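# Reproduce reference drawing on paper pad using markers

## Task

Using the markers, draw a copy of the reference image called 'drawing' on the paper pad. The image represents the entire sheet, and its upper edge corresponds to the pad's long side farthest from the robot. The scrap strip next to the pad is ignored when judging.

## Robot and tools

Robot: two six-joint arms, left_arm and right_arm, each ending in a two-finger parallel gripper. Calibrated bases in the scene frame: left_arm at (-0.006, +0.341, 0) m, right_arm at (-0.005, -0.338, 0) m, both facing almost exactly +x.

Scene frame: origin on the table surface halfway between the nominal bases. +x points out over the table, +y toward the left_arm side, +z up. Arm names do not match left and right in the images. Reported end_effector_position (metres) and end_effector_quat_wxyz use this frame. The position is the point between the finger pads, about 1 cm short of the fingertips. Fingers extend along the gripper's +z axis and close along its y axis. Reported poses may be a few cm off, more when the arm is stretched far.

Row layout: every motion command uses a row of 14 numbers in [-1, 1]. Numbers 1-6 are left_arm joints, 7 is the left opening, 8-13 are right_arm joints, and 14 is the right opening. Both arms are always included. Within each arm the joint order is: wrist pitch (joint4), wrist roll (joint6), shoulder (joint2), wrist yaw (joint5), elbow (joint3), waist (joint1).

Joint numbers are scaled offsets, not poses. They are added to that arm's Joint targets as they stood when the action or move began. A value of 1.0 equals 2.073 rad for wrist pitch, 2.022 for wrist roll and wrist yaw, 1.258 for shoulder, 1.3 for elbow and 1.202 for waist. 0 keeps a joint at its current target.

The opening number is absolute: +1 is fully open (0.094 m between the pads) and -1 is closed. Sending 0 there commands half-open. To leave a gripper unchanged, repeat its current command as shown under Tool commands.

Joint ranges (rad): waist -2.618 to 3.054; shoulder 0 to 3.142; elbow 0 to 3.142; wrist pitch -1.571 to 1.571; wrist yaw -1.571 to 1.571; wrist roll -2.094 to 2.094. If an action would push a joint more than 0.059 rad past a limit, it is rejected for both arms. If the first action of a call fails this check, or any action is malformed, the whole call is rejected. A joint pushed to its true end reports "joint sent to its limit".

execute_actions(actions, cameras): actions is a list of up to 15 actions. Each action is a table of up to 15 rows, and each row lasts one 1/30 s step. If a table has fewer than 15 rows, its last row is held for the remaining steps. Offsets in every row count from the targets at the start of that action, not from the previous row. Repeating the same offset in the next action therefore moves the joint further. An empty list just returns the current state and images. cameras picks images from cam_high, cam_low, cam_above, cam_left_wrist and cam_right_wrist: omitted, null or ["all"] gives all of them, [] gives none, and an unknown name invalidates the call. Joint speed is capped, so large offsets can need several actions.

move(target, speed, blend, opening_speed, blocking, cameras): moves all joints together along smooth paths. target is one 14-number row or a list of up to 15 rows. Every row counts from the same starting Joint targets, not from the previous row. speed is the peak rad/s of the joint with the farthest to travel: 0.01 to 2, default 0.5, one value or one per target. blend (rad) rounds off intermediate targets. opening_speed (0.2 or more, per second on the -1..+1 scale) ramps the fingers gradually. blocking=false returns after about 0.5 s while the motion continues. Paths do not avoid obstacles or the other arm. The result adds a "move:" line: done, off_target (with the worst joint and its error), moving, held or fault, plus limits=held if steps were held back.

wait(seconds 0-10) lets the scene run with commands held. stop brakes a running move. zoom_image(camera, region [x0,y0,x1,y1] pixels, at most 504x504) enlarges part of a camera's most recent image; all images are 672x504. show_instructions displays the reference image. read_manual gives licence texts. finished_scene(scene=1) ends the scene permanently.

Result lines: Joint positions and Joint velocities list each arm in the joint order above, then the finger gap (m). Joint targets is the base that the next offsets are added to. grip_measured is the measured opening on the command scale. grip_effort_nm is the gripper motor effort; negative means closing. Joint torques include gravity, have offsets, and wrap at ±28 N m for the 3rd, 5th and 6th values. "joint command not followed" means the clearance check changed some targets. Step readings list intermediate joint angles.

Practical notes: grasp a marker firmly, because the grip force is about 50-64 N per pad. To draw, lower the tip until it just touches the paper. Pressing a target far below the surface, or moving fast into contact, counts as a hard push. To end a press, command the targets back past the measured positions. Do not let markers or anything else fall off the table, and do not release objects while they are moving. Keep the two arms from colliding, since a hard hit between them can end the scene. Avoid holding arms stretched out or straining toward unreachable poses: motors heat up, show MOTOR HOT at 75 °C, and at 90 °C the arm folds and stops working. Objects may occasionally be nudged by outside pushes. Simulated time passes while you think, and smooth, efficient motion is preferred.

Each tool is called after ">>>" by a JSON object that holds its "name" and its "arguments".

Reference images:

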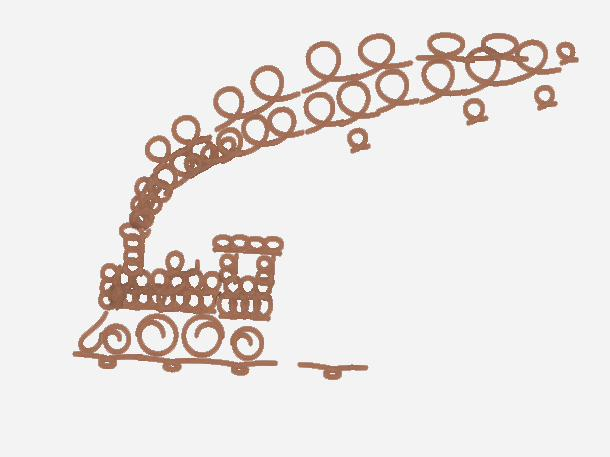

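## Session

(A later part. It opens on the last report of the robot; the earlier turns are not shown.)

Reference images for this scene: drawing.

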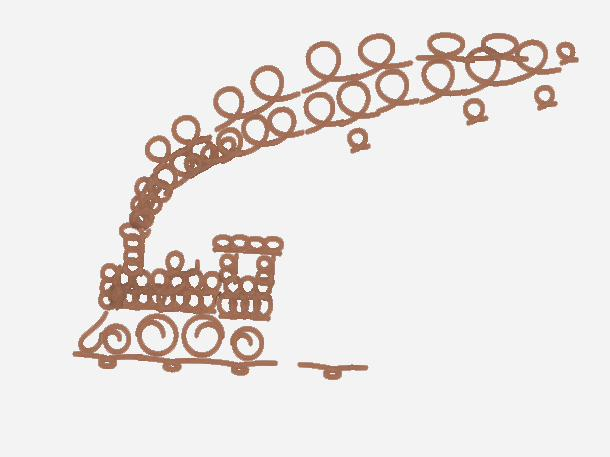

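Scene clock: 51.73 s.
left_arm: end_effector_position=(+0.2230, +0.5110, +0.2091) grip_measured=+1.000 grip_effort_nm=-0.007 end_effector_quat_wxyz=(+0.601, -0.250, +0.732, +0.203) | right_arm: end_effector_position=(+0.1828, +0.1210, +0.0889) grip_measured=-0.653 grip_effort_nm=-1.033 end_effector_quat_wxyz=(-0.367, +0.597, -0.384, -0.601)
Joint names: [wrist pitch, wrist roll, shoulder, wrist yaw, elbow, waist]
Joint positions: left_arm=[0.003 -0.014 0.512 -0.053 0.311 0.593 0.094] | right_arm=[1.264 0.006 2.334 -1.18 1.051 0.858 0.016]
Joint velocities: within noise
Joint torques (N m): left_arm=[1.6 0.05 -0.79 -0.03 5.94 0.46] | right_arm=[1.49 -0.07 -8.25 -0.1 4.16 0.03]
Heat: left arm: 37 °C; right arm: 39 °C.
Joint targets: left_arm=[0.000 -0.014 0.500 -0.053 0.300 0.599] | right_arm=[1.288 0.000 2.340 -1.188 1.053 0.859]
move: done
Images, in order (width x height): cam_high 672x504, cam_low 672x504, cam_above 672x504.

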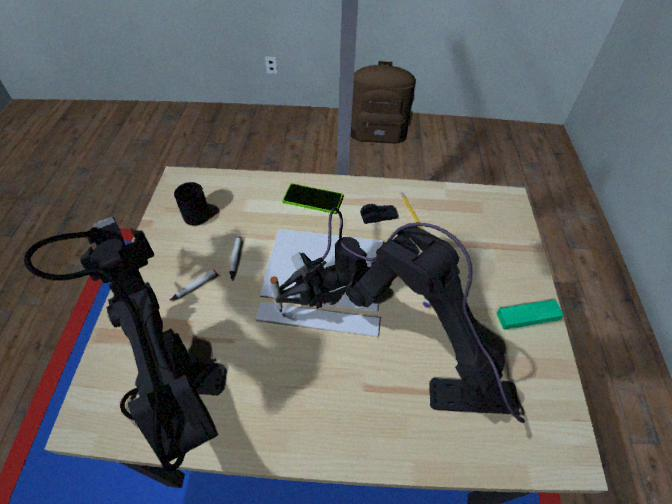

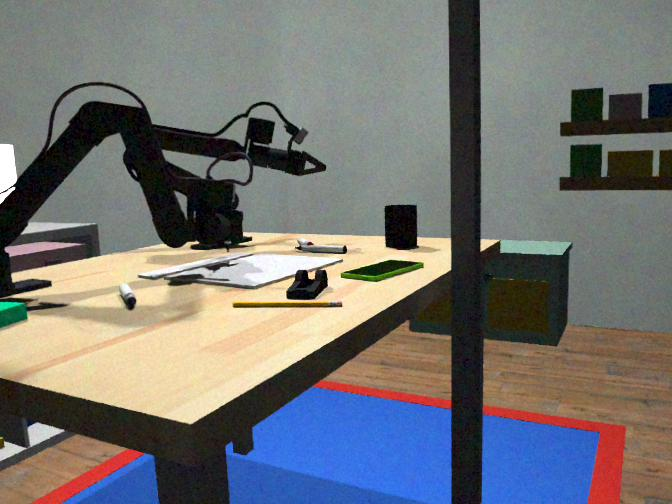

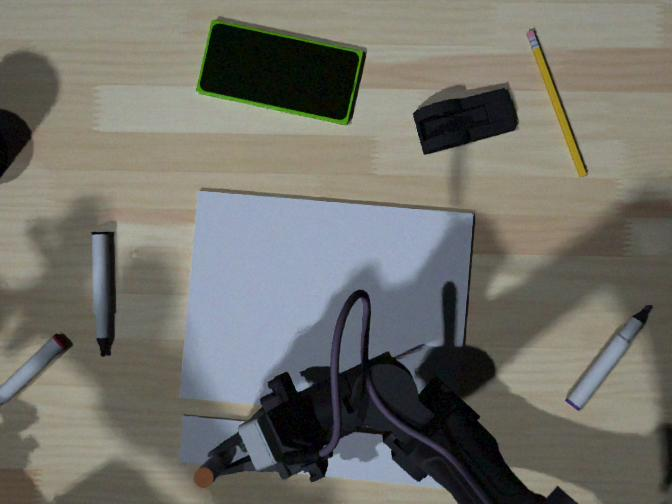

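>>> {"name": "move", "arguments": {"target": [0, 0, 0, 0, 0, 0, 1, 0.009, 0, 0.016, 0, 0.0013, 0, -0.9], "speed": 0.05, "cameras": ["cam_high", "cam_above", "cam_low"]}}

>>> {"name": "zoom_image", "arguments": {"camera": "cam_high", "region": [250, 260, 330, 330]}}

>>> {"name": "zoom_image", "arguments": {"camera": "cam_low", "region": [190, 220, 290, 290]}}

Scene clock: 52.97 s.
left_arm: end_effector_position=(+0.2230, +0.5110, +0.2091) grip_measured=+1.000 grip_effort_nm=-0.007 end_effector_quat_wxyz=(+0.601, -0.250, +0.732, +0.203) | right_arm: end_effector_position=(+0.1824, +0.1205, +0.0831) grip_measured=-0.653 grip_effort_nm=-1.033 end_effector_quat_wxyz=(-0.367, +0.597, -0.384, -0.601)
Joint names: [wrist pitch, wrist roll, shoulder, wrist yaw, elbow, waist]
Joint positions: left_arm=[0.003 -0.014 0.512 -0.053 0.311 0.593 0.094] | right_arm=[1.283 0.006 2.353 -1.18 1.051 0.858 0.016]
Joint velocities: within noise
Joint torques (N m): left_arm=[1.58 0.04 -0.81 -0.04 6.13 0.59] | right_arm=[1.54 -0.07 -8.17 -0.09 4.22 0.03]
Heat: left arm: 37 °C; right arm: 39 °C.
Joint targets: left_arm=[0.000 -0.014 0.500 -0.053 0.300 0.599] | right_arm=[1.306 0.000 2.360 -1.188 1.055 0.859]
move: done
Images, in order (width x height): cam_high 672x504, cam_low 672x504, cam_above 672x504.

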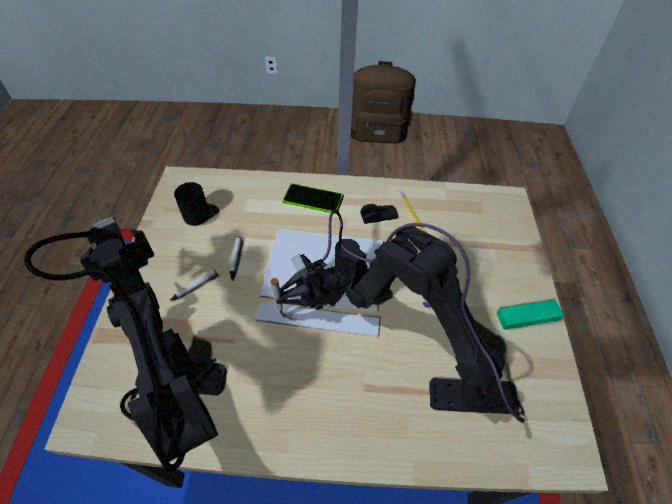

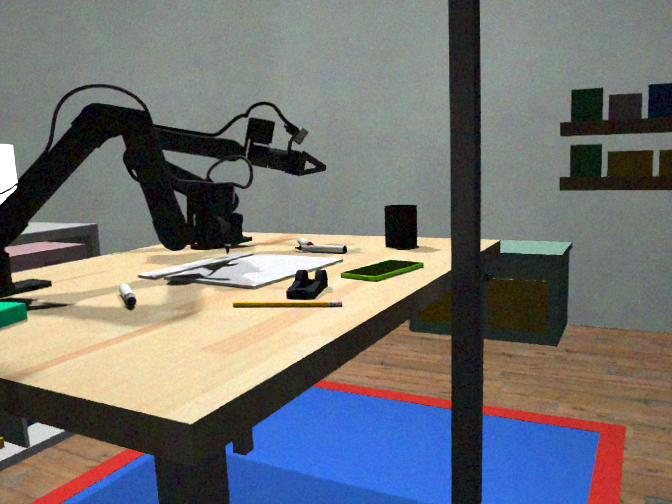

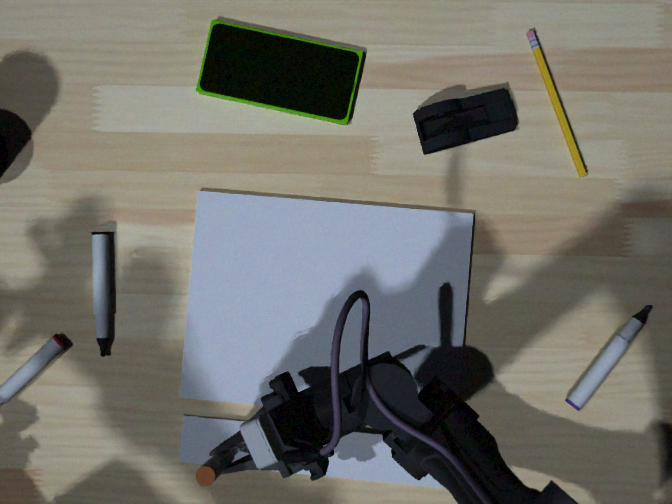

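Scaled by 6.300 from the camera's 672x504 image, which has a finer 960x720 frame.

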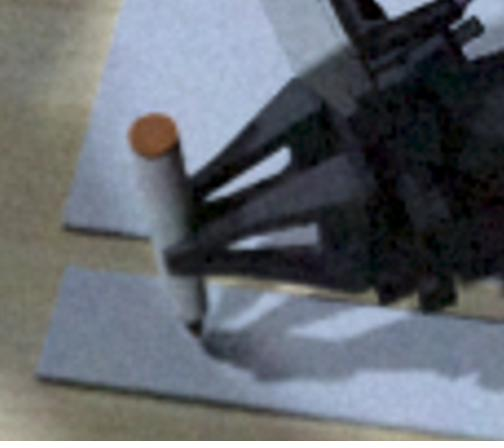

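Scaled by 5.040 from the camera's 672x504 image, which has a finer 960x720 frame.

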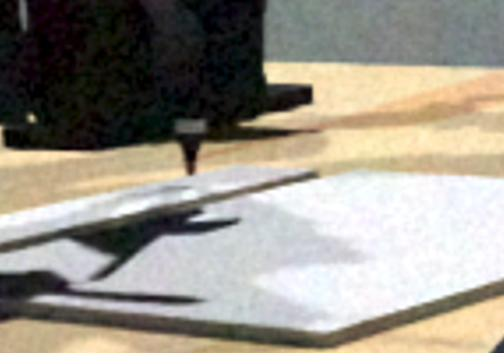

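>>> {"name": "move", "arguments": {"target": [0, 0, 0, 0, 0, 0, 1, 0.0045, 0, 0.008, 0, 0.0007, 0, -0.9], "speed": 0.05, "cameras": ["cam_high", "cam_above", "cam_low"]}}

>>> {"name": "zoom_image", "arguments": {"camera": "cam_low", "region": [190, 220, 290, 290]}}

Scene clock: 54.00 s.
left_arm: end_effector_position=(+0.2230, +0.5110, +0.2091) grip_measured=+1.000 grip_effort_nm=-0.002 end_effector_quat_wxyz=(+0.601, -0.250, +0.732, +0.203) | right_arm: end_effector_position=(+0.1822, +0.1203, +0.0801) grip_measured=-0.653 grip_effort_nm=-1.038 end_effector_quat_wxyz=(-0.367, +0.597, -0.384, -0.601)
Joint names: [wrist pitch, wrist roll, shoulder, wrist yaw, elbow, waist]
Joint positions: left_arm=[0.003 -0.014 0.512 -0.053 0.311 0.593 0.094] | right_arm=[1.292 0.006 2.362 -1.18 1.051 0.858 0.016]
Joint velocities: within noise
Joint torques (N m): left_arm=[1.59 0.04 -0.95 -0.02 5.87 0.47] | right_arm=[1.53 -0.07 -8.17 -0.1 4.25 0.03]
Heat: left arm: 37 °C; right arm: 39 °C.
Joint targets: left_arm=[0.000 -0.014 0.500 -0.053 0.300 0.599] | right_arm=[1.316 0.000 2.370 -1.188 1.056 0.859]
move: done
Images, in order (width x height): cam_high 672x504, cam_low 672x504, cam_above 672x504.

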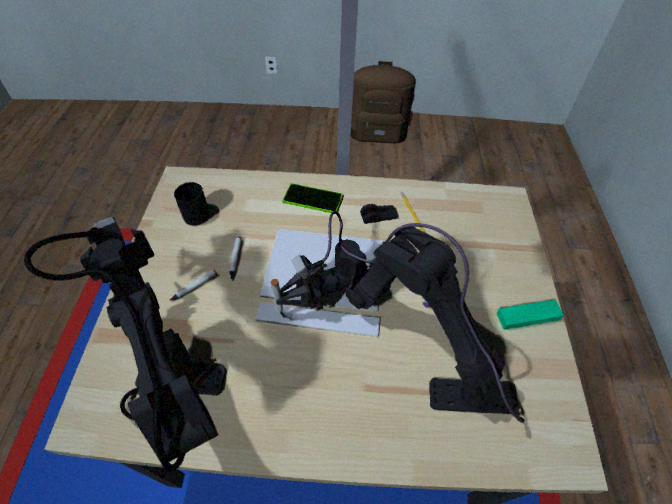

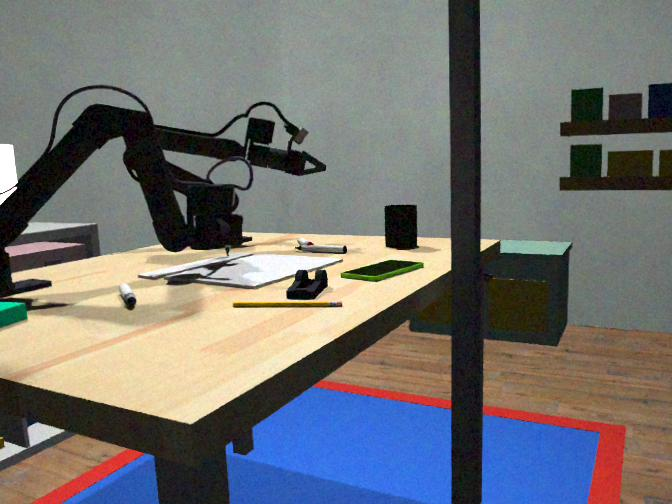

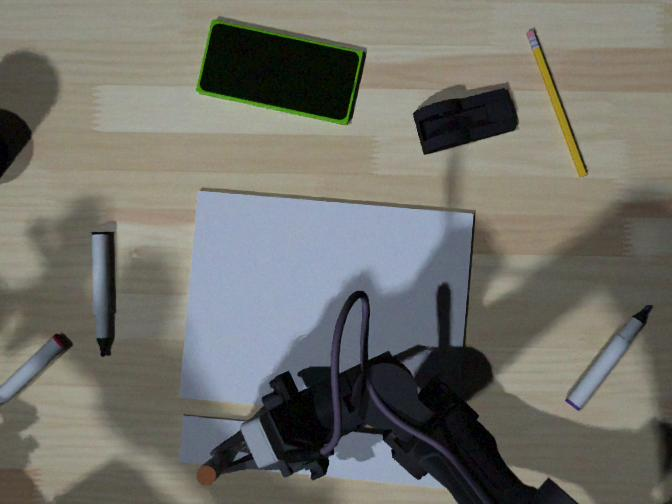

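Scaled by 5.040 from the camera's 672x504 image, which has a finer 960x720 frame.

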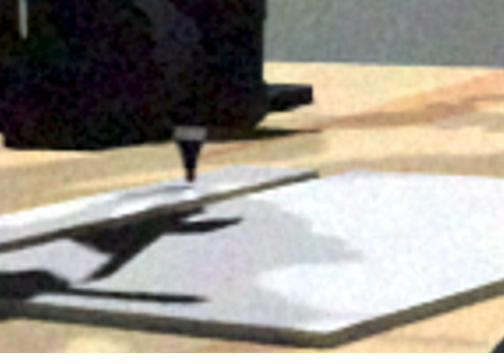

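>>> {"name": "move", "arguments": {"target": [0, 0, 0, 0, 0, 0, 1, 0.0045, 0, 0.008, 0, 0.0007, 0, -0.9], "speed": 0.05, "cameras": ["cam_low"]}}

>>> {"name": "zoom_image", "arguments": {"camera": "cam_low", "region": [190, 220, 290, 290]}}

Scene clock: 55.03 s.
left_arm: end_effector_position=(+0.2230, +0.5110, +0.2091) grip_measured=+1.000 grip_effort_nm=-0.007 end_effector_quat_wxyz=(+0.601, -0.250, +0.732, +0.203) | right_arm: end_effector_position=(+0.1818, +0.1200, +0.0782) grip_measured=-0.653 grip_effort_nm=-1.033 end_effector_quat_wxyz=(-0.368, +0.597, -0.382, -0.601)
Joint names: [wrist pitch, wrist roll, shoulder, wrist yaw, elbow, waist]
Joint positions: left_arm=[0.003 -0.014 0.512 -0.053 0.311 0.593 0.094] | right_arm=[1.305 0.006 2.37 -1.181 1.051 0.858 0.016]
Joint velocities: within noise
Joint torques (N m): left_arm=[1.61 0.03 -0.79 -0.04 6.05 0.43] | right_arm=[1.49 -0.07 -8.05 -0.08 4.27 0.03]
Heat: left arm: 37 °C; right arm: 39 °C.
Joint targets: left_arm=[0.000 -0.014 0.500 -0.053 0.300 0.599] | right_arm=[1.325 0.000 2.380 -1.189 1.057 0.859]
move: done
Images, in order (width x height): cam_low 672x504.

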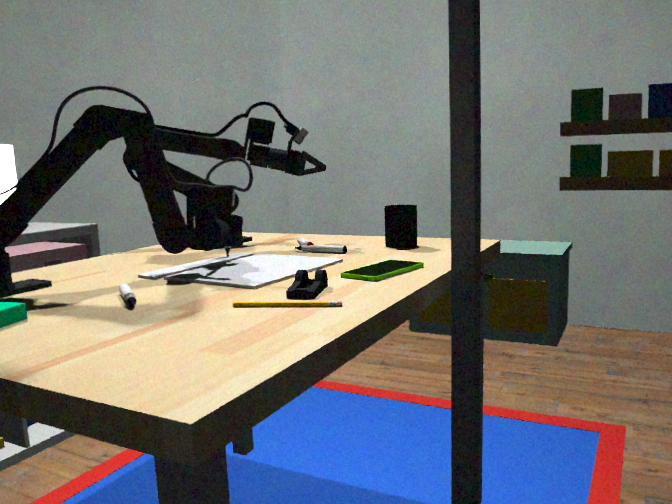

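Scaled by 5.040 from the camera's 672x504 image, which has a finer 960x720 frame.

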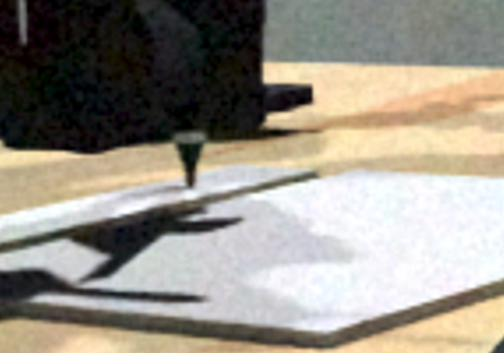

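>>> {"name": "move", "arguments": {"target": [[0, 0, 0, 0, 0, 0, 1, 0, 0, 0.0056, 0, 0, 0, -0.9], [0, 0, 0, 0, 0, 0, 1, 0, 0, 0.0056, -0.1385, 0, -0.0815, -0.9]], "speed": [0.05, 0.1], "cameras": ["cam_low", "cam_high"]}}

>>> {"name": "zoom_image", "arguments": {"camera": "cam_low", "region": [150, 210, 290, 300]}}

>>> {"name": "zoom_image", "arguments": {"camera": "cam_high", "region": [250, 260, 330, 330]}}

Scene clock: 59.30 s.
left_arm: end_effector_position=(+0.2230, +0.5110, +0.2091) grip_measured=+1.000 grip_effort_nm=-0.002 end_effector_quat_wxyz=(+0.601, -0.250, +0.732, +0.203) | right_arm: end_effector_position=(+0.1794, +0.0773, +0.0772) grip_measured=-0.653 grip_effort_nm=-1.033 end_effector_quat_wxyz=(-0.313, +0.629, -0.323, -0.634)
Joint names: [wrist pitch, wrist roll, shoulder, wrist yaw, elbow, waist]
Joint positions: left_arm=[0.003 -0.014 0.512 -0.053 0.311 0.593 0.094] | right_arm=[1.315 0.005 2.377 -1.458 1.051 0.767 0.016]
Joint velocities: within noise
Joint torques (N m): left_arm=[1.57 0.06 -0.88 -0.08 6.11 0.44] | right_arm=[1.25 -0.06 -7.86 -0.13 4.07 -0.53]
Heat: left arm: 37 °C; right arm: 39 °C.
Joint targets: left_arm=[0.000 -0.014 0.500 -0.053 0.300 0.599] | right_arm=[1.325 0.000 2.387 -1.469 1.057 0.761]
move: done
Images, in order (width x height): cam_high 672x504, cam_low 672x504.

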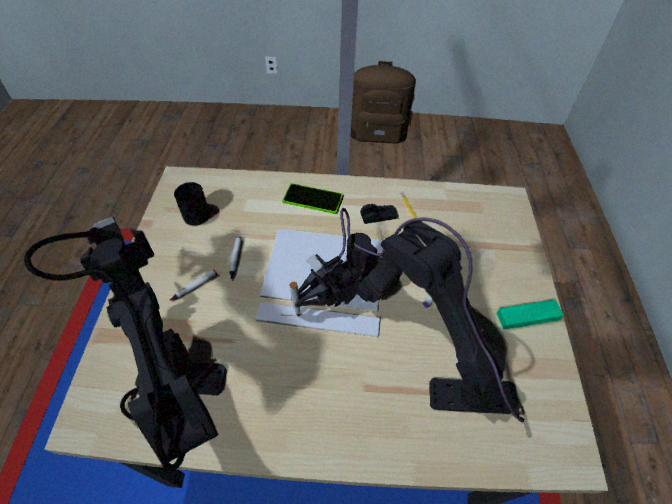

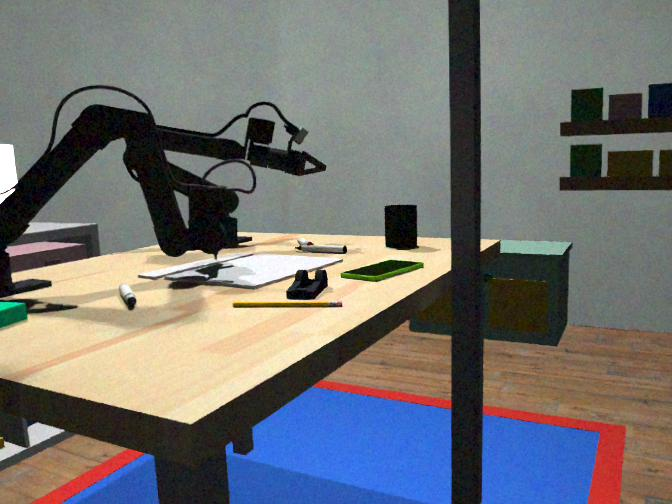

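Scaled by 3.600 from the camera's 672x504 image, which has a finer 960x720 frame.

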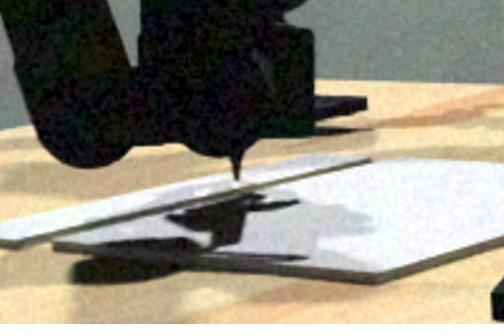

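Scaled by 6.300 from the camera's 672x504 image, which has a finer 960x720 frame.

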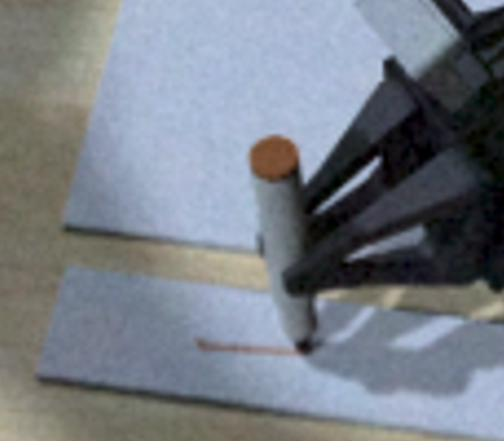

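>>> {"name": "move", "arguments": {"target": [[0, 0, 0, 0, 0, 0, 1, 0.06, 0, -0.06, 0, 0, 0, -0.9], [0, 0, 0, 0, 0, 0, 1, 0.06, 0, -0.06, 0, 0, -0.25, -0.9]], "speed": [0.2, 0.4], "cameras": ["cam_above", "cam_high"]}}

>>> {"name": "zoom_image", "arguments": {"camera": "cam_above", "region": [170, 390, 300, 490]}}

Scene clock: 62.17 s.
left_arm: end_effector_position=(+0.2230, +0.5110, +0.2091) grip_measured=+1.000 grip_effort_nm=-0.002 end_effector_quat_wxyz=(+0.601, -0.250, +0.732, +0.203) | right_arm: end_effector_position=(+0.2971, +0.0005, +0.1002) grip_measured=-0.653 grip_effort_nm=-1.033 end_effector_quat_wxyz=(-0.450, +0.597, -0.369, -0.552)
Joint names: [wrist pitch, wrist roll, shoulder, wrist yaw, elbow, waist]
Joint positions: left_arm=[0.003 -0.014 0.512 -0.053 0.311 0.593 0.094] | right_arm=[1.43 0.005 2.345 -1.465 1.051 0.456 0.016]
Joint velocities: within noise
Joint torques (N m): left_arm=[1.57 0.04 -0.98 -0.01 6.06 0.36] | right_arm=[1.27 -0.06 -11.07 0.04 4.19 0.49]
Heat: left arm: 37 °C; right arm: 39 °C.
Joint targets: left_arm=[0.000 -0.014 0.500 -0.053 0.300 0.599] | right_arm=[1.449 0.000 2.312 -1.468 1.057 0.461]
move: done
Images, in order (width x height): cam_high 672x504, cam_above 672x504.

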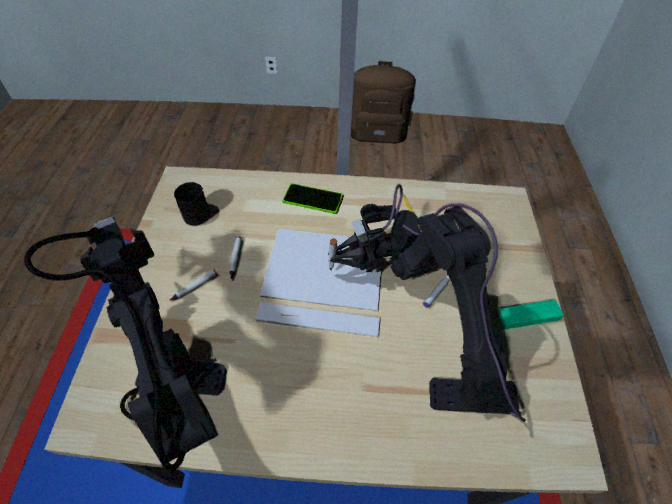

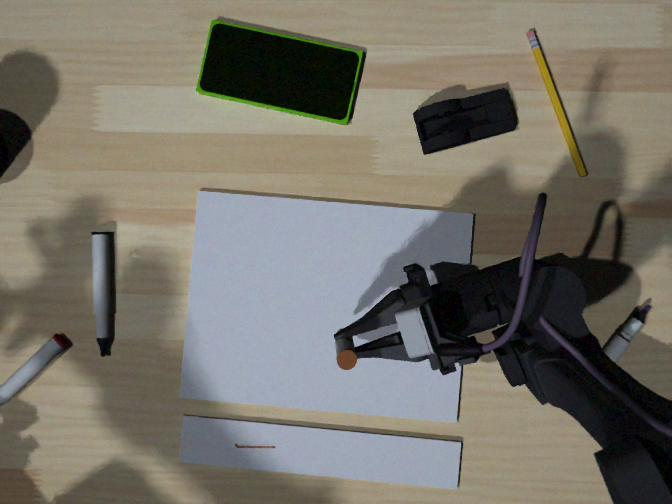

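Scaled by 3.877 from the camera's 672x504 image, which has a finer 960x720 frame.

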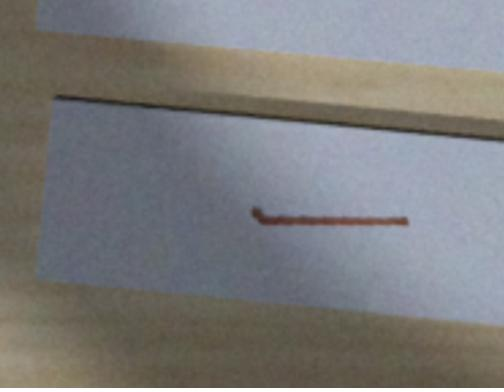

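>>> {"name": "zoom_image", "arguments": {"camera": "cam_above", "region": [180, 170, 260, 230]}}

>>> {"name": "zoom_image", "arguments": {"camera": "cam_above", "region": [420, 180, 500, 240]}}

>>> {"name": "zoom_image", "arguments": {"camera": "cam_above", "region": [160, 370, 240, 430]}}

>>> {"name": "zoom_image", "arguments": {"camera": "cam_above", "region": [420, 390, 500, 450]}}

Scaled by 6.300 from the camera's 672x504 image, which has a finer 960x720 frame.

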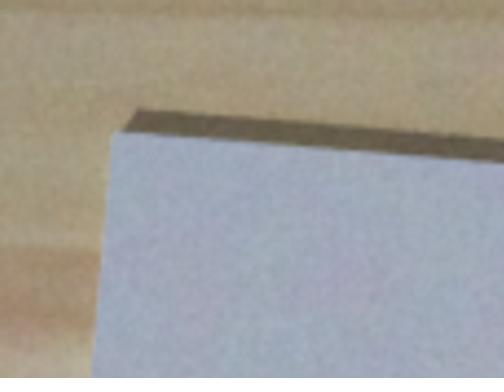

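Scaled by 6.300 from the camera's 672x504 image, which has a finer 960x720 frame.

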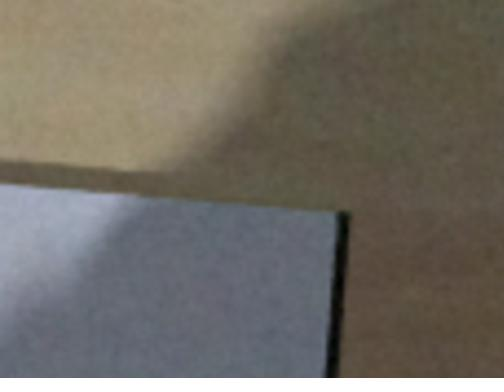

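Scaled by 6.300 from the camera's 672x504 image, which has a finer 960x720 frame.

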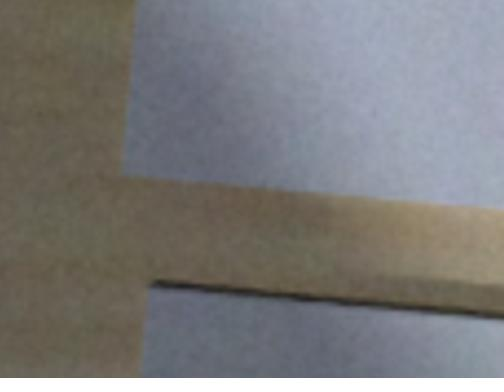

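Scaled by 6.300 from the camera's 672x504 image, which has a finer 960x720 frame.

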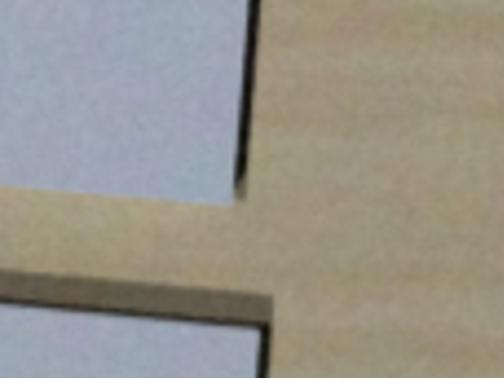

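>>> {"name": "move", "arguments": {"target": [[0, 0, 0, 0, 0, 0, 1, 0, 0, 0, 0.093, 0, 0.2321, -0.9], [0, 0, 0, 0, 0, 0, 1, 0, 0, 0, 0.0666, 0, 0.2674, -0.9], [0, 0, 0, 0, 0, 0, 1, -0.0502, 0, 0, 0.0666, 0, 0.2674, -0.9], [0, 0, 0, 0, 0, 0, 1, -0.0502, 0, 0.0596, 0.0666, 0, 0.2674, -0.9]], "speed": [0.5, 0.2, 0.2, 0.1], "cameras": ["cam_high"]}}

>>> {"name": "zoom_image", "arguments": {"camera": "cam_high", "region": [250, 260, 330, 330]}}

Scene clock: 70.97 s.
left_arm: end_effector_position=(+0.2230, +0.5110, +0.2091) grip_measured=+1.000 grip_effort_nm=0.002 end_effector_quat_wxyz=(+0.601, -0.250, +0.732, +0.203) | right_arm: end_effector_position=(+0.1942, +0.0918, +0.0794) grip_measured=-0.653 grip_effort_nm=-1.038 end_effector_quat_wxyz=(-0.361, +0.613, -0.349, -0.610)
Joint names: [wrist pitch, wrist roll, shoulder, wrist yaw, elbow, waist]
Joint positions: left_arm=[0.003 -0.014 0.512 -0.053 0.311 0.593 0.094] | right_arm=[1.351 0.005 2.381 -1.328 1.051 0.778 0.016]
Joint velocities: within noise
Joint torques (N m): left_arm=[1.58 0.05 -0.8 -0.04 6.05 0.46] | right_arm=[1.17 -0.06 -8.24 -0.04 4.11 0.35]
Heat: left arm: 37 °C; right arm: 40 °C.
Joint targets: left_arm=[0.000 -0.014 0.500 -0.053 0.300 0.599] | right_arm=[1.345 0.000 2.387 -1.334 1.057 0.782]
move: done
Images, in order (width x height): cam_high 672x504.

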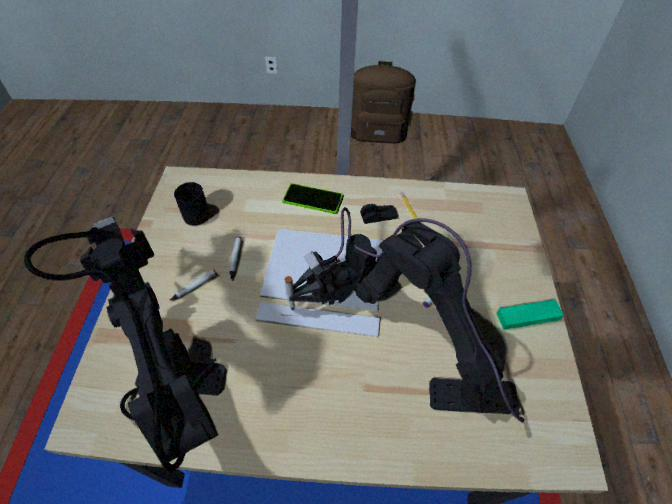

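Scaled by 6.300 from the camera's 672x504 image, which has a finer 960x720 frame.

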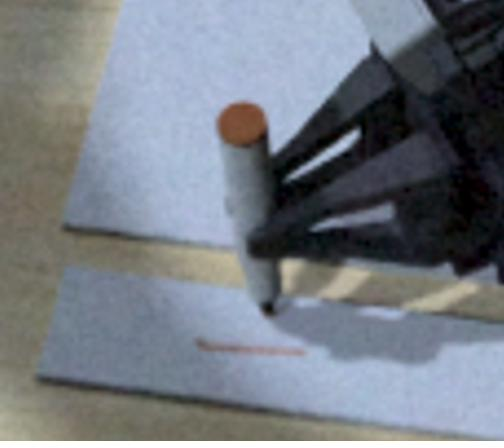

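>>> {"name": "move", "arguments": {"target": [[0, 0, 0, 0, 0, 0, 1, -0.0096, 0, 0, 0, 0, 0, -0.9], [0, 0, 0, 0, 0, 0, 1, -0.0096, 0, 0, -0.0082, 0, 0.0027, -0.9], [0, 0, 0, 0, 0, 0, 1, -0.0096, 0, 0, -0.0018, 0, 0.0095, -0.9], [0, 0, 0, 0, 0, 0, 1, -0.0096, 0, 0, 0.007, 0, 0.0182, -0.9], [0, 0, 0, 0, 0, 0, 1, -0.0096, 0, 0, 0.0187, 0, 0.0268, -0.9], [0, 0, 0, 0, 0, 0, 1, -0.0096, 0, 0, 0.033, 0, 0.0328, -0.9], [0, 0, 0, 0, 0, 0, 1, -0.0096, 0, 0, 0.0461, 0, 0.0296, -0.9], [0, 0, 0, 0, 0, 0, 1, -0.0096, 0, 0, 0.0543, 0, 0.0219, -0.9], [0, 0, 0, 0, 0, 0, 1, -0.0096, 0, 0, 0.0479, 0, 0.0151, -0.9], [0, 0, 0, 0, 0, 0, 1, -0.0096, 0, 0, 0.0391, 0, 0.0064, -0.9], [0, 0, 0, 0, 0, 0, 1, -0.0096, 0, 0, 0.0273, 0, -0.0022, -0.9], [0, 0, 0, 0, 0, 0, 1, -0.0096, 0, 0, 0.0131, 0, -0.0082, -0.9], [0, 0, 0, 0, 0, 0, 1, -0.0096, 0, 0, 0, 0, -0.005, -0.9], [0, 0, 0, 0, 0, 0, 1, -0.0096, 0, 0, -0.0082, 0, 0.0027, -0.9], [0, 0, 0, 0, 0, 0, 1, -0.0096, 0, 0, -0.0018, 0, 0.0095, -0.9]], "speed": 0.06, "blend": [0, 0.004, 0.004, 0.004, 0.004, 0.004, 0.004, 0.004, 0.004, 0.004, 0.004, 0.004, 0.004, 0.004, 0], "cameras": ["cam_high"]}}

>>> {"name": "zoom_image", "arguments": {"camera": "cam_high", "region": [250, 260, 330, 330]}}

Scene clock: 77.03 s.
left_arm: end_effector_position=(+0.2230, +0.5110, +0.2090) grip_measured=+1.000 grip_effort_nm=-0.002 end_effector_quat_wxyz=(+0.600, -0.250, +0.732, +0.203) | right_arm: end_effector_position=(+0.1889, +0.0932, +0.0777) grip_measured=-0.653 grip_effort_nm=-1.033 end_effector_quat_wxyz=(-0.350, +0.614, -0.349, -0.615)
Joint names: [wrist pitch, wrist roll, shoulder, wrist yaw, elbow, waist]
Joint positions: left_arm=[0.003 -0.014 0.512 -0.053 0.311 0.593 0.094] | right_arm=[1.336 0.005 2.381 -1.335 1.051 0.787 0.016]
Joint velocities: within noise
Joint torques (N m): left_arm=[1.59 0.05 -0.85 -0.03 6.04 0.44] | right_arm=[1.13 -0.06 -8.25 -0.02 4.14 0.5]
Heat: left arm: 38 °C; right arm: 40 °C.
Joint targets: left_arm=[0.000 -0.014 0.500 -0.053 0.300 0.599] | right_arm=[1.326 0.000 2.387 -1.338 1.057 0.794]
move: done
Images, in order (width x height): cam_high 672x504.

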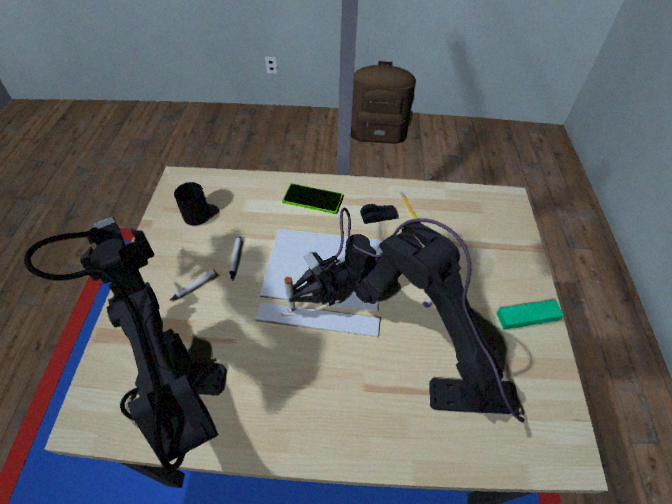

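Scaled by 6.300 from the camera's 672x504 image, which has a finer 960x720 frame.

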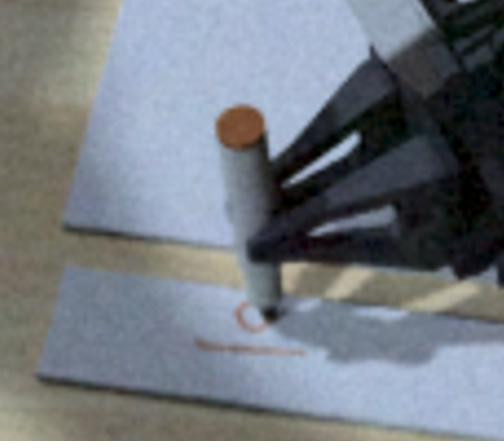

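>>> {"name": "move", "arguments": {"target": [[0, 0, 0, 0, 0, 0, 1, 0.05, 0, -0.03, 0, 0, 0, -0.9], [0, 0, 0, 0, 0, 0, 1, 0.05, 0, -0.03, 0, 0, -0.2, -0.9]], "speed": [0.2, 0.4], "cameras": ["cam_above"]}}

>>> {"name": "zoom_image", "arguments": {"camera": "cam_above", "region": [220, 405, 300, 465]}}

Scene clock: 78.83 s.
left_arm: end_effector_position=(+0.2230, +0.5110, +0.2090) grip_measured=+1.000 grip_effort_nm=-0.007 end_effector_quat_wxyz=(+0.600, -0.250, +0.732, +0.203) | right_arm: end_effector_position=(+0.2852, +0.0348, +0.0858) grip_measured=-0.653 grip_effort_nm=-1.033 end_effector_quat_wxyz=(-0.444, +0.578, -0.396, -0.558)
Joint names: [wrist pitch, wrist roll, shoulder, wrist yaw, elbow, waist]
Joint positions: left_arm=[0.003 -0.014 0.512 -0.053 0.311 0.593 0.094] | right_arm=[1.408 0.005 2.381 -1.336 1.051 0.549 0.016]
Joint velocities: within noise
Joint torques (N m): left_arm=[1.59 0.04 -0.77 -0.03 6.04 0.46] | right_arm=[1.39 -0.06 -11.08 0.02 4.1 0.38]
Heat: left arm: 38 °C; right arm: 40 °C.
Joint targets: left_arm=[0.000 -0.014 0.500 -0.053 0.300 0.599] | right_arm=[1.429 0.000 2.349 -1.337 1.057 0.553]
move: done
Images, in order (width x height): cam_above 672x504.

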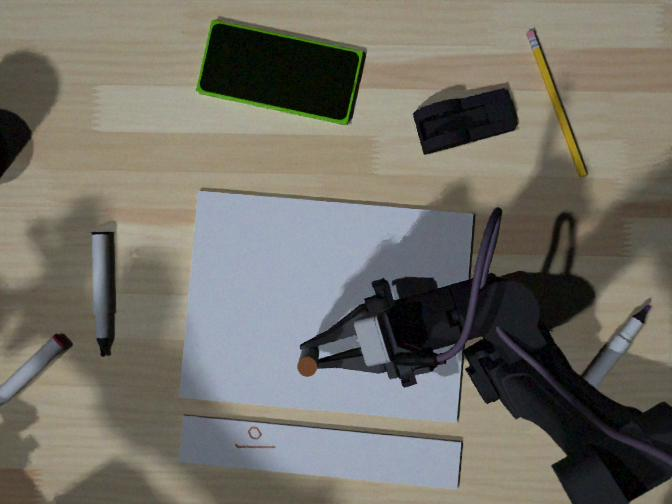

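Scaled by 6.300 from the camera's 672x504 image, which has a finer 960x720 frame.

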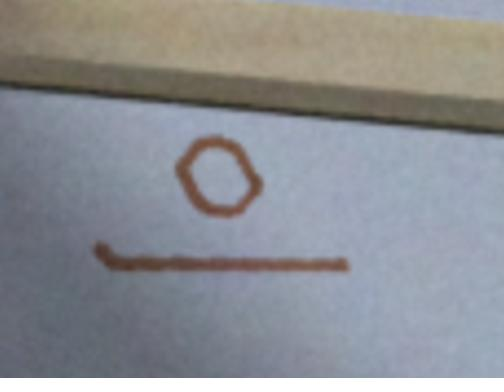

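>>> {"name": "move", "arguments": {"target": [[0, 0, 0, 0, 0, 0, 1, 0, 0, 0, 0.1271, 0, 0.2887, -0.9], [0, 0, 0, 0, 0, 0, 1, 0, 0, 0, 0.0968, 0, 0.244, -0.9], [0, 0, 0, 0, 0, 0, 1, -0.0497, 0, 0, 0.0968, 0, 0.244, -0.9], [0, 0, 0, 0, 0, 0, 1, -0.0497, 0, 0.0302, 0.0968, 0, 0.244, -0.9]], "speed": [0.5, 0.2, 0.2, 0.1], "cameras": []}}

>>> {"name": "move", "arguments": {"target": [[0, 0, 0, 0, 0, 0, 1, 0, 0, 0, -0.0092, 0, 0.0147, -0.9], [0, 0, 0, 0, 0, 0, 1, 0, 0, 0, 0.0031, 0, 0.021, -0.9], [0, 0, 0, 0, 0, 0, 1, 0, 0, 0, 0.0138, 0, 0.0302, -0.9], [0, 0, 0, 0, 0, 0, 1, 0, 0, 0, 0.0275, 0, 0.0399, -0.9], [0, 0, 0, 0, 0, 0, 1, 0, 0, 0, 0.0441, 0, 0.0473, -0.9], [0, 0, 0, 0, 0, 0, 1, 0, 0, 0, 0.059, 0, 0.0438, -0.9], [0, 0, 0, 0, 0, 0, 1, 0, 0, 0, 0.0682, 0, 0.029, -0.9], [0, 0, 0, 0, 0, 0, 1, 0, 0, 0, 0.0558, 0, 0.0227, -0.9], [0, 0, 0, 0, 0, 0, 1, 0, 0, 0, 0.0452, 0, 0.0136, -0.9], [0, 0, 0, 0, 0, 0, 1, 0, 0, 0, 0.0314, 0, 0.0039, -0.9], [0, 0, 0, 0, 0, 0, 1, 0, 0, 0, 0.0149, 0, -0.0036, -0.9], [0, 0, 0, 0, 0, 0, 1, 0, 0, 0, 0, 0, 0, -0.9], [0, 0, 0, 0, 0, 0, 1, 0, 0, 0, -0.0092, 0, 0.0147, -0.9], [0, 0, 0, 0, 0, 0, 1, 0, 0, 0, 0.0031, 0, 0.021, -0.9]], "speed": 0.06, "blend": 0.004, "cameras": []}}

>>> {"name": "move", "arguments": {"target": [[0, 0, 0, 0, 0, 0, 1, 0.05, 0, -0.03, 0, 0, 0, -0.9], [0, 0, 0, 0, 0, 0, 1, 0.05, 0, -0.03, 0, 0, -0.2, -0.9]], "speed": [0.2, 0.4], "cameras": ["cam_above"]}}

>>> {"name": "zoom_image", "arguments": {"camera": "cam_above", "region": [200, 405, 280, 465]}}

Scene clock: 83.10 s.
left_arm: end_effector_position=(+0.2230, +0.5110, +0.2090) grip_measured=+1.000 grip_effort_nm=-0.007 end_effector_quat_wxyz=(+0.600, -0.250, +0.732, +0.203) | right_arm: end_effector_position=(+0.1959, +0.1202, +0.0782) grip_measured=-0.653 grip_effort_nm=-1.033 end_effector_quat_wxyz=(-0.395, +0.587, -0.392, -0.588)
Joint names: [wrist pitch, wrist roll, shoulder, wrist yaw, elbow, waist]
Joint positions: left_arm=[0.003 -0.014 0.512 -0.053 0.311 0.593 0.094] | right_arm=[1.338 0.005 2.381 -1.135 1.051 0.844 0.016]
Joint velocities: within noise
Joint torques (N m): left_arm=[1.57 0.03 -0.84 -0.06 5.96 0.39] | right_arm=[1.22 -0.06 -8.34 -0.07 4.25 0.21]
Heat: left arm: 38 °C; right arm: 41 °C.
Joint targets: left_arm=[0.000 -0.014 0.500 -0.053 0.300 0.599] | right_arm=[1.326 0.000 2.387 -1.142 1.057 0.846]
move: done
No camera images: "cameras" was empty.

Scene clock: 89.27 s.
left_arm: end_effector_position=(+0.2230, +0.5110, +0.2090) grip_measured=+1.000 grip_effort_nm=-0.002 end_effector_quat_wxyz=(+0.600, -0.250, +0.732, +0.203) | right_arm: end_effector_position=(+0.1845, +0.1239, +0.0782) grip_measured=-0.653 grip_effort_nm=-1.033 end_effector_quat_wxyz=(-0.386, +0.593, -0.383, -0.594)
Joint names: [wrist pitch, wrist roll, shoulder, wrist yaw, elbow, waist]
Joint positions: left_arm=[0.003 -0.014 0.512 -0.053 0.311 0.593 0.094] | right_arm=[1.338 0.005 2.381 -1.143 1.051 0.865 0.016]
Joint velocities: within noise
Joint torques (N m): left_arm=[1.59 0.05 -0.7 -0.05 5.97 0.43] | right_arm=[1.22 -0.06 -8.32 0.08 4.25 0.54]
Heat: left arm: 38 °C; right arm: 41 °C.
Joint targets: left_arm=[0.000 -0.014 0.500 -0.053 0.300 0.599] | right_arm=[1.326 0.000 2.387 -1.135 1.057 0.872]
move: done
No camera images: "cameras" was empty.

Scene clock: 90.83 s.
left_arm: end_effector_position=(+0.2230, +0.5110, +0.2090) grip_measured=+1.000 grip_effort_nm=-0.002 end_effector_quat_wxyz=(+0.600, -0.250, +0.732, +0.203) | right_arm: end_effector_position=(+0.2887, +0.0658, +0.0882) grip_measured=-0.653 grip_effort_nm=-1.033 end_effector_quat_wxyz=(-0.478, +0.548, -0.428, -0.536)
Joint names: [wrist pitch, wrist roll, shoulder, wrist yaw, elbow, waist]
Joint positions: left_arm=[0.003 -0.014 0.512 -0.053 0.311 0.593 0.094] | right_arm=[1.407 0.005 2.381 -1.14 1.051 0.626 0.016]
Joint velocities: within noise
Joint torques (N m): left_arm=[1.59 0.07 -0.8 -0.02 6.13 0.36] | right_arm=[1.52 -0.06 -11.17 0.08 4.21 0.46]
Heat: left arm: 38 °C; right arm: 41 °C.
Joint targets: left_arm=[0.000 -0.014 0.500 -0.053 0.300 0.599] | right_arm=[1.430 0.000 2.349 -1.135 1.057 0.631]
move: done
Images, in order (width x height): cam_above 672x504.

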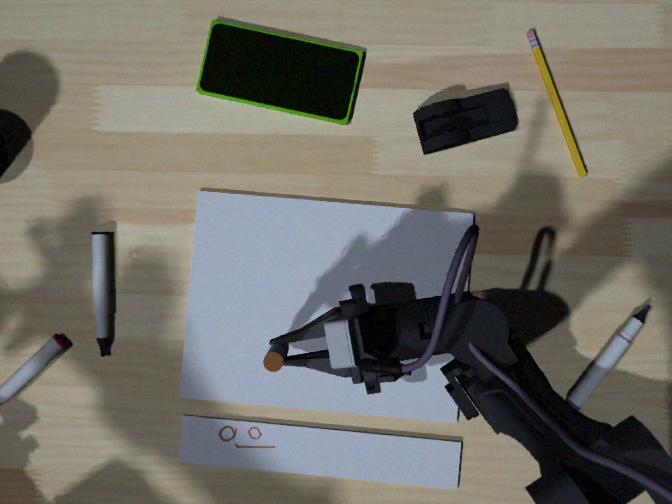

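Scaled by 6.300 from the camera's 672x504 image, which has a finer 960x720 frame.

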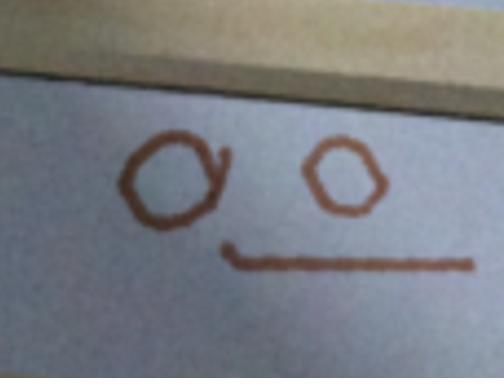

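>>> {"name": "move", "arguments": {"target": [[0, 0, 0, 0, 0, 0, 1, 0, 0, 0.0302, 0.0272, 0, -0.1506, -0.9], [0, 0, 0, 0, 0, 0, 1, 0, 0, 0.0302, 0.0049, 0, -0.1794, -0.9], [0, 0, 0, 0, 0, 0, 1, -0.0502, 0, 0.0302, 0.0049, 0, -0.1794, -0.9]], "speed": [0.4, 0.2, 0.2], "cameras": ["cam_high"]}}

>>> {"name": "zoom_image", "arguments": {"camera": "cam_high", "region": [280, 220, 380, 310]}}

Scene clock: 100.43 s.
left_arm: end_effector_position=(+0.2230, +0.5110, +0.2090) grip_measured=+1.000 grip_effort_nm=-0.002 end_effector_quat_wxyz=(+0.600, -0.250, +0.732, +0.203) | right_arm: end_effector_position=(+0.3689, -0.0023, +0.0783) grip_measured=-0.653 grip_effort_nm=-1.038 end_effector_quat_wxyz=(+0.513, -0.488, +0.510, +0.488)
Joint names: [wrist pitch, wrist roll, shoulder, wrist yaw, elbow, waist]
Joint positions: left_arm=[0.003 -0.014 0.512 -0.053 0.311 0.593 0.094] | right_arm=[1.338 0.005 2.381 -1.118 1.051 0.422 0.016]
Joint velocities: within noise
Joint torques (N m): left_arm=[1.54 0.04 -0.87 -0.07 6.02 0.47] | right_arm=[1.22 -0.06 -8.32 -0.07 4.26 -0.57]
Heat: left arm: 38 °C; right arm: 43 °C.
Joint targets: left_arm=[0.000 -0.014 0.500 -0.053 0.300 0.599] | right_arm=[1.326 0.000 2.387 -1.125 1.057 0.415]
move: done
Images, in order (width x height): cam_high 672x504.

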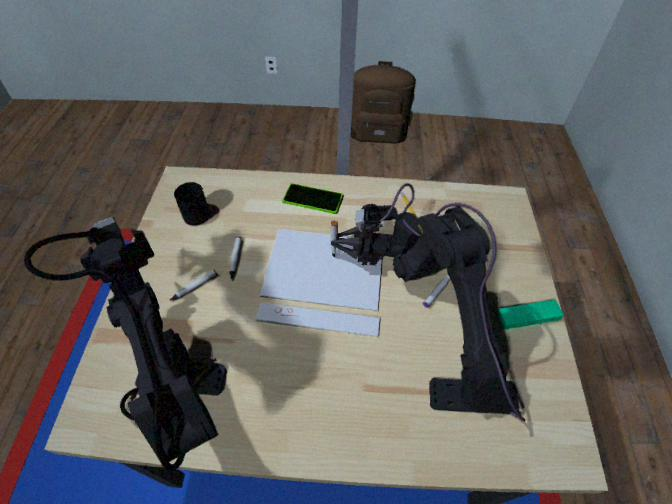

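Scaled by 5.040 from the camera's 672x504 image, which has a finer 960x720 frame.

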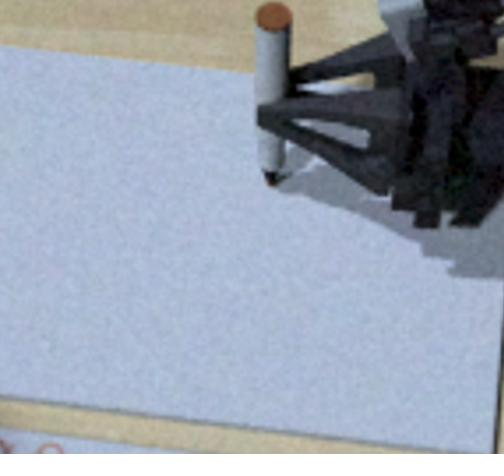

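>>> {"name": "move", "arguments": {"target": [[0,0,0,0,0,0,1,0,0,0,-0.0145,0,-0.0197,-0.9],[0,0,0,0,0,0,1,0,0,0,0.0010,0,-0.0231,-0.9],[0,0,0,0,0,0,1,0,0,0,0.0082,0,-0.0245,-0.9],[0,0,0,0,0,0,1,0,0,0,0.0164,0,-0.0048,-0.9],[0,0,0,0,0,0,1,0,0,0,0.0257,0,0.0008,-0.9],[0,0,0,0,0,0,1,0,0,0,0.0339,0,0.0062,-0.9],[0,0,0,0,0,0,1,0,0,0,0.0386,0,0.0116,-0.9],[0,0,0,0,0,0,1,0,0,0,0.0242,0,0.0155,-0.9],[0,0,0,0,0,0,1,0,0,0,0.0170,0,0.0152,-0.9],[0,0,0,0,0,0,1,0,0,0,0.0089,0,-0.0045,-0.9],[0,0,0,0,0,0,1,0,0,0,-0.0005,0,-0.0085,-0.9],[0,0,0,0,0,0,1,0,0,0,-0.0097,0,-0.0139,-0.9],[0,0,0,0,0,0,1,0,0,0,-0.0200,0,-0.0215,-0.9]], "speed": 0.06, "blend": 0.003, "cameras": ["cam_high"]}}

>>> {"name": "move", "arguments": {"target": [[0,0,0,0,0,0,1,0.05,0,0,0,0,0,-0.9],[0,0,0,0,0,0,1,0.05,0,0,0,0,-0.22,-0.9]], "speed": [0.25,0.5], "cameras": ["cam_above","cam_high"]}}

Scene clock: 107.43 s.
left_arm: end_effector_position=(+0.2230, +0.5110, +0.2090) grip_measured=+1.000 grip_effort_nm=-0.002 end_effector_quat_wxyz=(+0.600, -0.250, +0.732, +0.203) | right_arm: end_effector_position=(+0.3708, -0.0117, +0.0782) grip_measured=-0.653 grip_effort_nm=-1.033 end_effector_quat_wxyz=(+0.510, -0.491, +0.507, +0.491)
Joint names: [wrist pitch, wrist roll, shoulder, wrist yaw, elbow, waist]
Joint positions: left_arm=[0.003 -0.014 0.512 -0.053 0.311 0.593 0.094] | right_arm=[1.338 0.005 2.381 -1.156 1.051 0.396 0.016]
Joint velocities: within noise
Joint torques (N m): left_arm=[1.57 0.02 -0.95 -0.08 6 0.55] | right_arm=[1.21 -0.06 -8.29 -0.1 4.23 -0.54]
Heat: left arm: 38 °C; right arm: 42 °C.
Joint targets: left_arm=[0.000 -0.014 0.500 -0.053 0.300 0.599] | right_arm=[1.326 0.000 2.387 -1.166 1.057 0.390]
move: done
Images, in order (width x height): cam_high 672x504.

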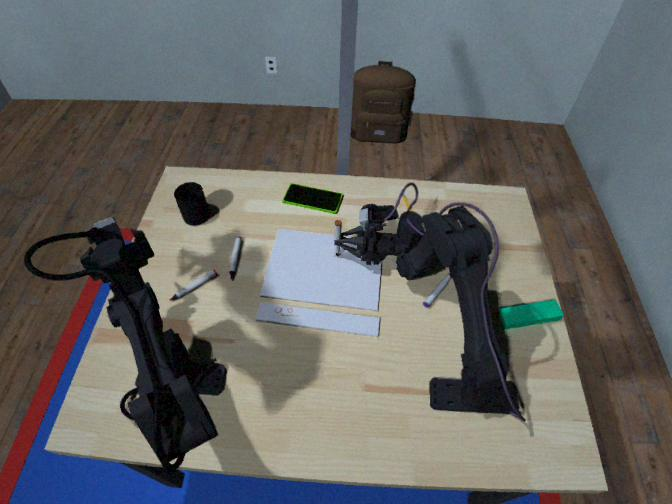

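Scene clock: 108.83 s.
left_arm: end_effector_position=(+0.2230, +0.5110, +0.2090) grip_measured=+1.000 grip_effort_nm=-0.007 end_effector_quat_wxyz=(+0.600, -0.250, +0.732, +0.203) | right_arm: end_effector_position=(+0.4445, -0.1276, +0.0878) grip_measured=-0.653 grip_effort_nm=-1.033 end_effector_quat_wxyz=(+0.592, -0.430, +0.548, +0.405)
Joint names: [wrist pitch, wrist roll, shoulder, wrist yaw, elbow, waist]
Joint positions: left_arm=[0.003 -0.014 0.512 -0.053 0.311 0.593 0.094] | right_arm=[1.406 0.005 2.381 -1.164 1.051 0.117 0.016]
Joint velocities: within noise
Joint torques (N m): left_arm=[1.58 0.04 -0.91 -0.03 6.12 0.54] | right_arm=[1.49 -0.06 -8.28 0.02 4.21 0.66]
Heat: left arm: 38 °C; right arm: 42 °C.
Joint targets: left_arm=[0.000 -0.014 0.500 -0.053 0.300 0.599] | right_arm=[1.429 -0.001 2.387 -1.166 1.057 0.125]
move: done
Images, in order (width x height): cam_high 672x504, cam_above 672x504.

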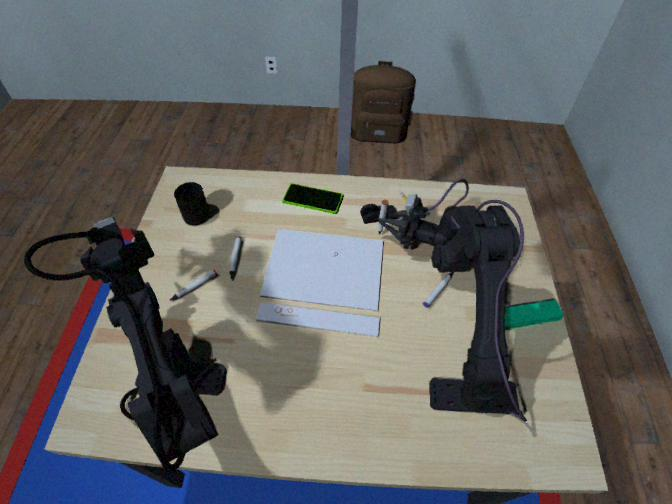

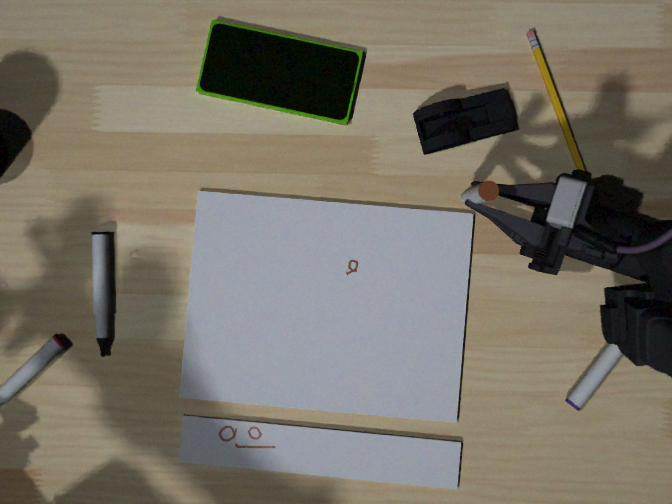

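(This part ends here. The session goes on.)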